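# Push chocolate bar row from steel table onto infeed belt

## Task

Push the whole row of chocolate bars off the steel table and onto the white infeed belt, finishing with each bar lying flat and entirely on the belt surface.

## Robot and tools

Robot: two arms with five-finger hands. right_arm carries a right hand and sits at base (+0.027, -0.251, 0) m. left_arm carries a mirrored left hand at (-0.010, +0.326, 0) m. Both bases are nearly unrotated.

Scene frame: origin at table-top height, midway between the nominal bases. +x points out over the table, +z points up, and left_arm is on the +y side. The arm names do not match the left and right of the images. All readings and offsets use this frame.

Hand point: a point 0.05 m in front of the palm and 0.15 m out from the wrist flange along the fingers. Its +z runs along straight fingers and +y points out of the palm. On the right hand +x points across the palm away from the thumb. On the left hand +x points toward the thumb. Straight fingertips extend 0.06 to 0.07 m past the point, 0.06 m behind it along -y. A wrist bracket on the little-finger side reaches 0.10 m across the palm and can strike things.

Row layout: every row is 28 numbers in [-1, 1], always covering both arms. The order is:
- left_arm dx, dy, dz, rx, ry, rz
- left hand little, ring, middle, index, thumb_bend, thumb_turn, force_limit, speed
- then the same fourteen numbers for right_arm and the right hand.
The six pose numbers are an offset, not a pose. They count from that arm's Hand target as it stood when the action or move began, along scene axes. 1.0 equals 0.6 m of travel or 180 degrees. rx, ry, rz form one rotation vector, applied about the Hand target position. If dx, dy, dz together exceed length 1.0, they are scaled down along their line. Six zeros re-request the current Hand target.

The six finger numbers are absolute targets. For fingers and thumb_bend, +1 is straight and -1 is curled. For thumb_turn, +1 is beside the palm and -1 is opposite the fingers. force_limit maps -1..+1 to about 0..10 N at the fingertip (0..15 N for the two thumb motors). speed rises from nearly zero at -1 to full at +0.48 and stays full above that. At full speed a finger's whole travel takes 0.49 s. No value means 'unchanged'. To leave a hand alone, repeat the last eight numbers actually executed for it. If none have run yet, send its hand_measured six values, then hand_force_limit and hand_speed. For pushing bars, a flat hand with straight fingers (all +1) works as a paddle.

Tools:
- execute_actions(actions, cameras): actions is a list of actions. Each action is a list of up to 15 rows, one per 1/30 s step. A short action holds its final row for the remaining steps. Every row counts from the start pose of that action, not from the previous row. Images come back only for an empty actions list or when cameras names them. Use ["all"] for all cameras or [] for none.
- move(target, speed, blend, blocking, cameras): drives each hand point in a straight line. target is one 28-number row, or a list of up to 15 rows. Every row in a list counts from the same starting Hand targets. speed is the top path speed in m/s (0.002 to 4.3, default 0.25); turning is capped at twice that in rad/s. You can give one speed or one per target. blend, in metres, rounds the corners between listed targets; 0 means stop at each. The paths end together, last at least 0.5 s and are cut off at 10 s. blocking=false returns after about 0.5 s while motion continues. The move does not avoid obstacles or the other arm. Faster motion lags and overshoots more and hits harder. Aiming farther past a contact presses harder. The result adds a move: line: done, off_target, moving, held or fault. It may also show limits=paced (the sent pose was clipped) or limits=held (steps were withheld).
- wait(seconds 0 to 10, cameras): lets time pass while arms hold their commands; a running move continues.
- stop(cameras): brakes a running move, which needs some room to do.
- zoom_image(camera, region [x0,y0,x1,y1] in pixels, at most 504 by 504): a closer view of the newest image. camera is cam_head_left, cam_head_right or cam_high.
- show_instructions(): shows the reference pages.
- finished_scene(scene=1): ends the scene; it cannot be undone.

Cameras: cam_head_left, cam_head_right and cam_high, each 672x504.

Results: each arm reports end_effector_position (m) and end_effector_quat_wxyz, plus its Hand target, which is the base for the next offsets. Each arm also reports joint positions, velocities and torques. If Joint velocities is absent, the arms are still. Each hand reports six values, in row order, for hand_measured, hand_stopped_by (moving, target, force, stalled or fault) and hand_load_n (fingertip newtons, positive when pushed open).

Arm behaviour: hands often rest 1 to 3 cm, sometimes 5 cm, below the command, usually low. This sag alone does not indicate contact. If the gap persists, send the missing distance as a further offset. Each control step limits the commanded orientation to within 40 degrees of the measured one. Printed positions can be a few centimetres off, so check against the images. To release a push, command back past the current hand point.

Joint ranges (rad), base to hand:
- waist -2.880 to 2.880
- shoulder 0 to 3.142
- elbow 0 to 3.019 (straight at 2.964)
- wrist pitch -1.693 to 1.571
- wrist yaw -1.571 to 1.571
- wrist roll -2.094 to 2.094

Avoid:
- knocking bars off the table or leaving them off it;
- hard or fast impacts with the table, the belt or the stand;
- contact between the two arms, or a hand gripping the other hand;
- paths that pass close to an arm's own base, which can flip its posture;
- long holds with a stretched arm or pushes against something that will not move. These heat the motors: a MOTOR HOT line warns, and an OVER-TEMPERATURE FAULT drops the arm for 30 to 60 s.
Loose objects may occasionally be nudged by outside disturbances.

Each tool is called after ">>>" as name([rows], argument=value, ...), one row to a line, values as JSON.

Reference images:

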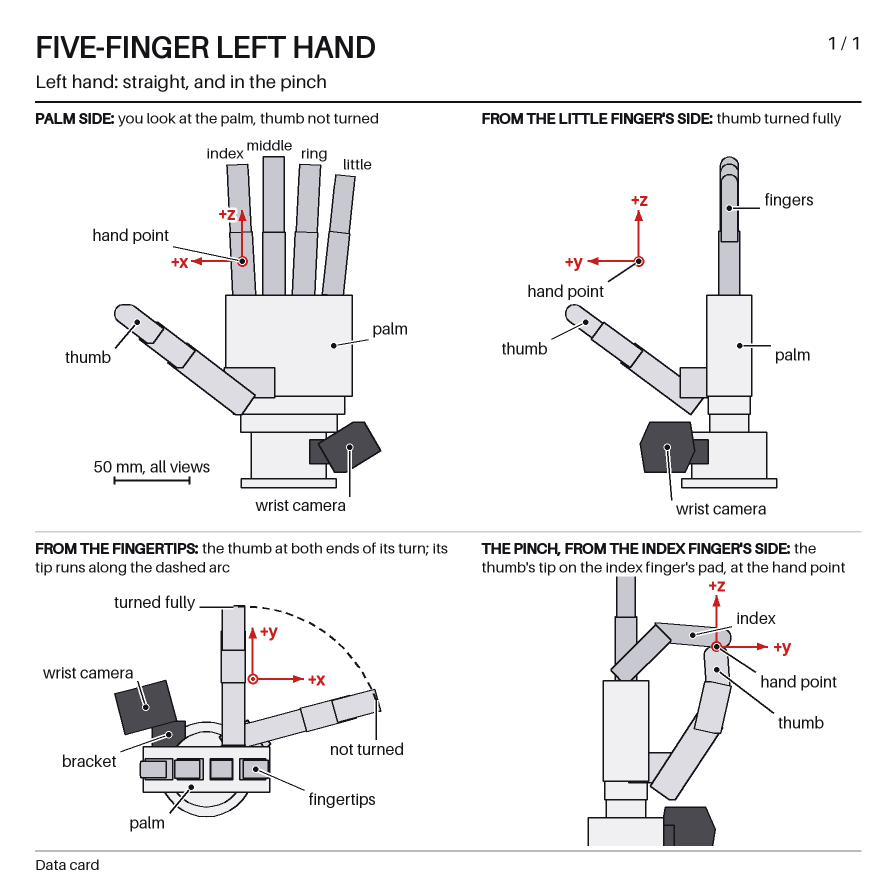

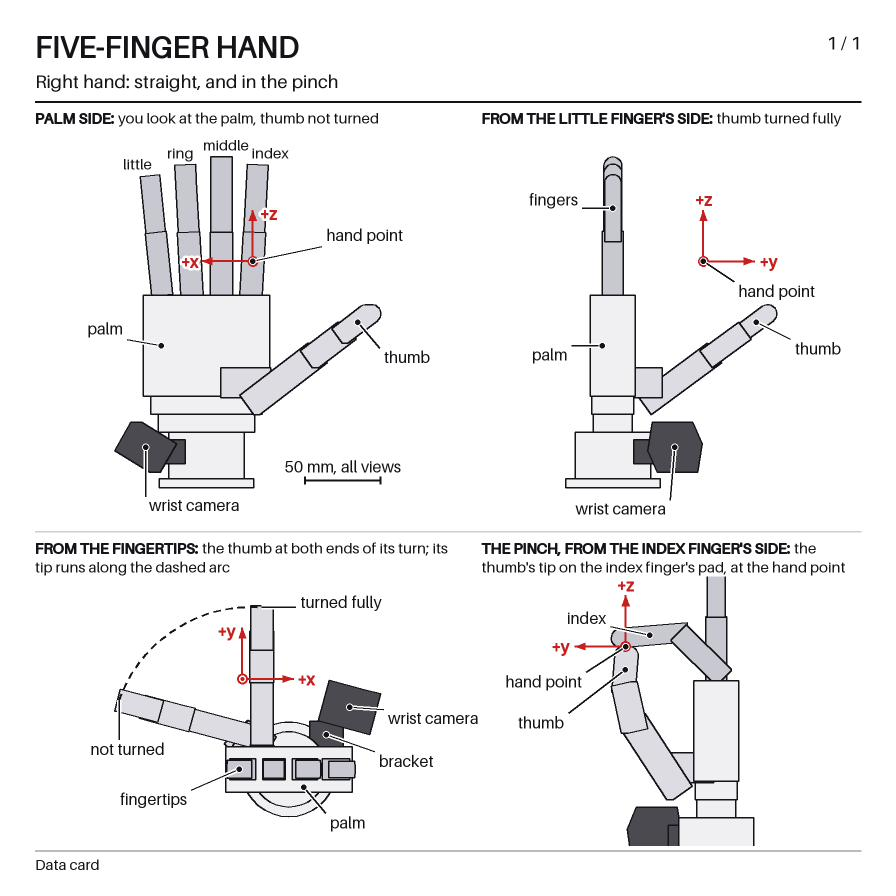

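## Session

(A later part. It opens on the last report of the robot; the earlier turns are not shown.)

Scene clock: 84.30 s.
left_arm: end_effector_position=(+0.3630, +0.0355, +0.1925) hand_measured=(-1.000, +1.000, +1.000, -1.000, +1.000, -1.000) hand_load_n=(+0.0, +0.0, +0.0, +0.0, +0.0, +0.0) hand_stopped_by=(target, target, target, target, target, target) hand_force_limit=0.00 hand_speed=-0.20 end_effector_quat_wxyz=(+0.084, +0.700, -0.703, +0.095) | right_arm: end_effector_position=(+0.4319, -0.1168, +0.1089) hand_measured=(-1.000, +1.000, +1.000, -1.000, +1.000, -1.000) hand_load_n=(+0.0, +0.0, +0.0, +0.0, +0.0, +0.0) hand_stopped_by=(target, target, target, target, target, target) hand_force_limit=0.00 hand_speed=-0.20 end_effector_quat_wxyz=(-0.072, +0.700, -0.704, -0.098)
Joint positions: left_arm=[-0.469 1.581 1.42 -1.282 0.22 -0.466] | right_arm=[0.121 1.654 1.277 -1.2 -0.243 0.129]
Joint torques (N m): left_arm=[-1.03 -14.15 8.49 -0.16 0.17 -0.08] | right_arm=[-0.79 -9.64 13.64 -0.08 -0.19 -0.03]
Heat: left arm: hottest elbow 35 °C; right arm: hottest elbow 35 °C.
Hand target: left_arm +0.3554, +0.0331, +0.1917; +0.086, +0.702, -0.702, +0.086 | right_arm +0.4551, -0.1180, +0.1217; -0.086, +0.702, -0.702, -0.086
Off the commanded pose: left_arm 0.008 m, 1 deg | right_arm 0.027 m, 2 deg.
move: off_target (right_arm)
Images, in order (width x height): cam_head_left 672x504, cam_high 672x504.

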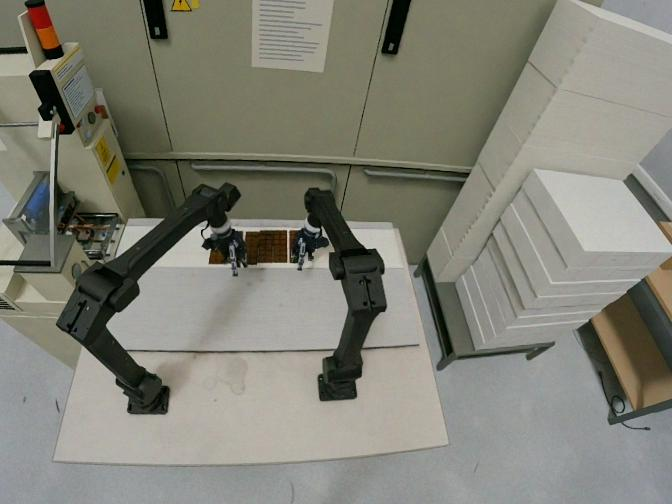

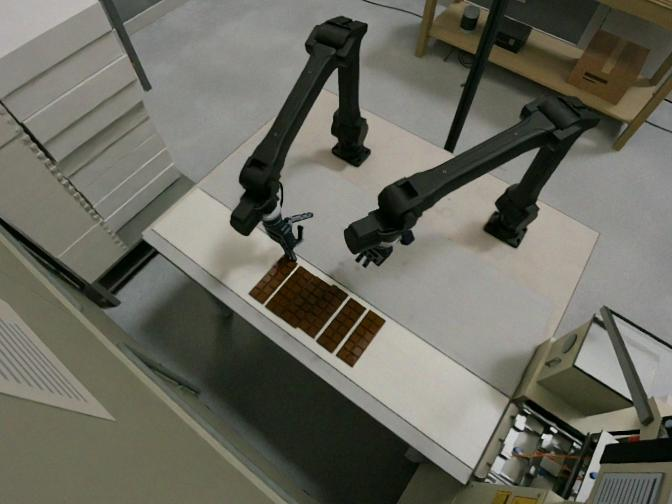

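>>> move([
  [-0.1,0.05,0.02,0,0,0,-1,1,1,-1,1,-1,0,-0.2,-0.07,0,0.006,0,0,0,-1,1,1,-1,1,-1,0,-0.2],
  [-0.3,0.15,0.03,0,0,0,-1,1,1,-1,1,-1,0,-0.2,-0.12,-0.03,0.14,0,0,0,-1,1,1,-1,1,-1,0,-0.2],
  [-0.34,0.18,0.03,0,0,0,-1,1,1,-1,1,-1,0,-0.2,-0.4,-0.05,0.14,0,0,0,-1,1,1,-1,1,-1,0,-0.2],
], speed=[0.12,0.2,0.25], blend=[0.01,0.03,0], cameras=["cam_high","cam_head_left","cam_head_right"])

>>> zoom_image(camera="cam_high", region=[235, 240, 395, 380])

>>> zoom_image(camera="cam_head_left", region=[200, 215, 320, 285])

>>> zoom_image(camera="cam_head_right", region=[200, 215, 320, 285])

Scene clock: 87.37 s.
left_arm: end_effector_position=(+0.1556, +0.1365, +0.2123) hand_measured=(-1.000, +1.000, +1.000, -1.000, +1.000, -1.000) hand_load_n=(+0.0, +0.0, +0.0, +0.0, +0.0, +0.0) hand_stopped_by=(target, target, target, target, target, target) hand_force_limit=0.00 hand_speed=-0.20 end_effector_quat_wxyz=(+0.084, +0.699, -0.704, +0.093) | right_arm: end_effector_position=(+0.2221, -0.1479, +0.2068) hand_measured=(-1.000, +1.000, +1.000, -1.000, +1.000, -1.000) hand_load_n=(+0.0, +0.0, +0.0, +0.0, +0.0, +0.0) hand_stopped_by=(target, target, target, target, target, target) hand_force_limit=0.00 hand_speed=-0.20 end_effector_quat_wxyz=(-0.091, +0.701, -0.703, -0.082)
Joint positions: left_arm=[-0.473 0.957 0.925 -1.414 0.22 -0.468] | right_arm=[0.101 0.988 0.931 -1.474 -0.243 0.112]
Joint torques (N m): left_arm=[0.56 -4.84 8.36 -0.16 0.27 0.11] | right_arm=[0.15 -3.31 8.18 -0.02 -0.21 0.04]
Heat: left arm: hottest elbow 35 °C; right arm: hottest elbow 35 °C.
Hand target: left_arm +0.1512, +0.1411, +0.2097; +0.086, +0.702, -0.702, +0.086 | right_arm +0.2151, -0.1479, +0.2056; -0.086, +0.702, -0.702, -0.086
Off the commanded pose: left_arm 0.007 m, 1 deg | right_arm 0.007 m, 1 deg.
move: done

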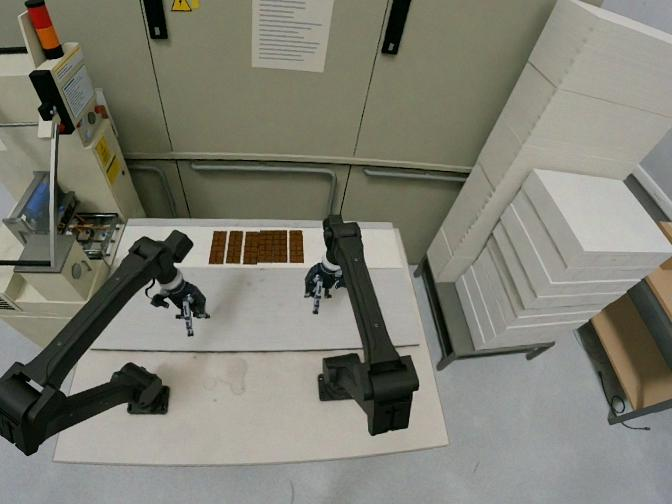

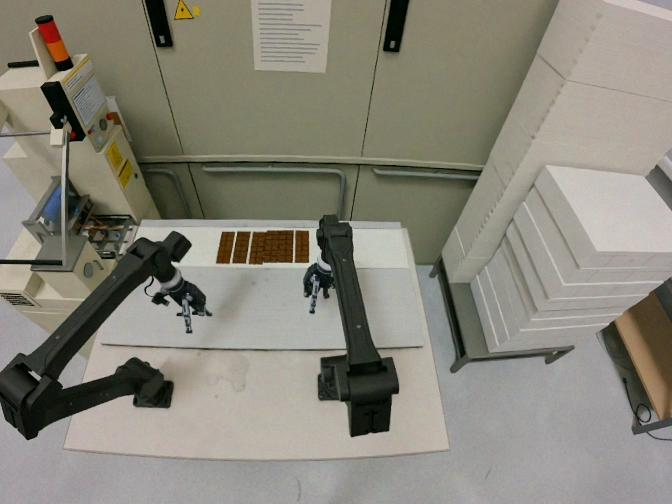

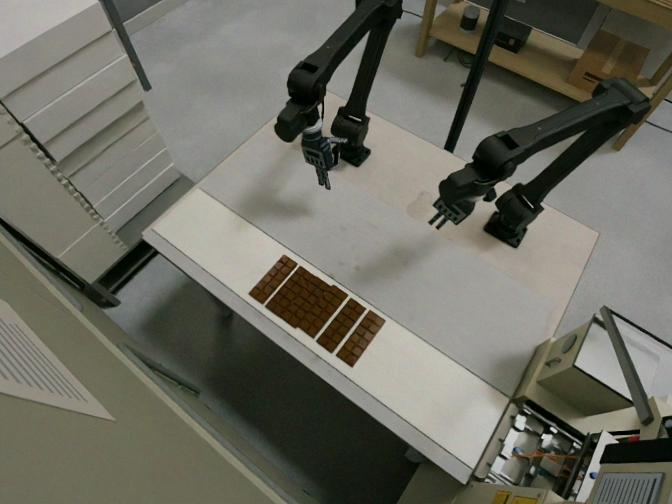

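Scaled by 3.150 from the camera's 672x504 image, which has a finer 960x720 frame.

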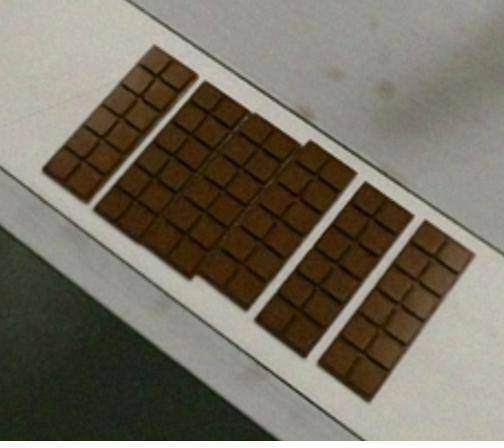

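Scaled by 4.200 from the camera's 672x504 image, which has a finer 960x720 frame.

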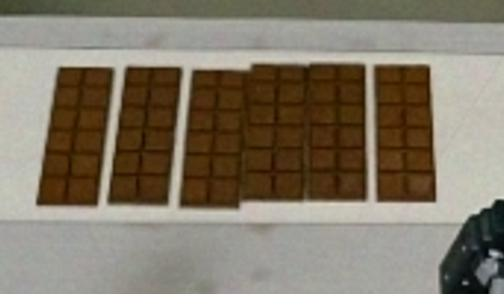

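Scaled by 4.200 from the camera's 672x504 image, which has a finer 960x720 frame.

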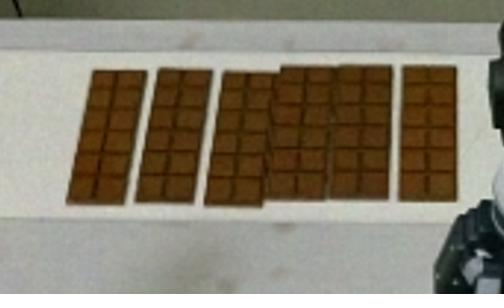

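>>> finished_scene()

The scene is finished: the task was done.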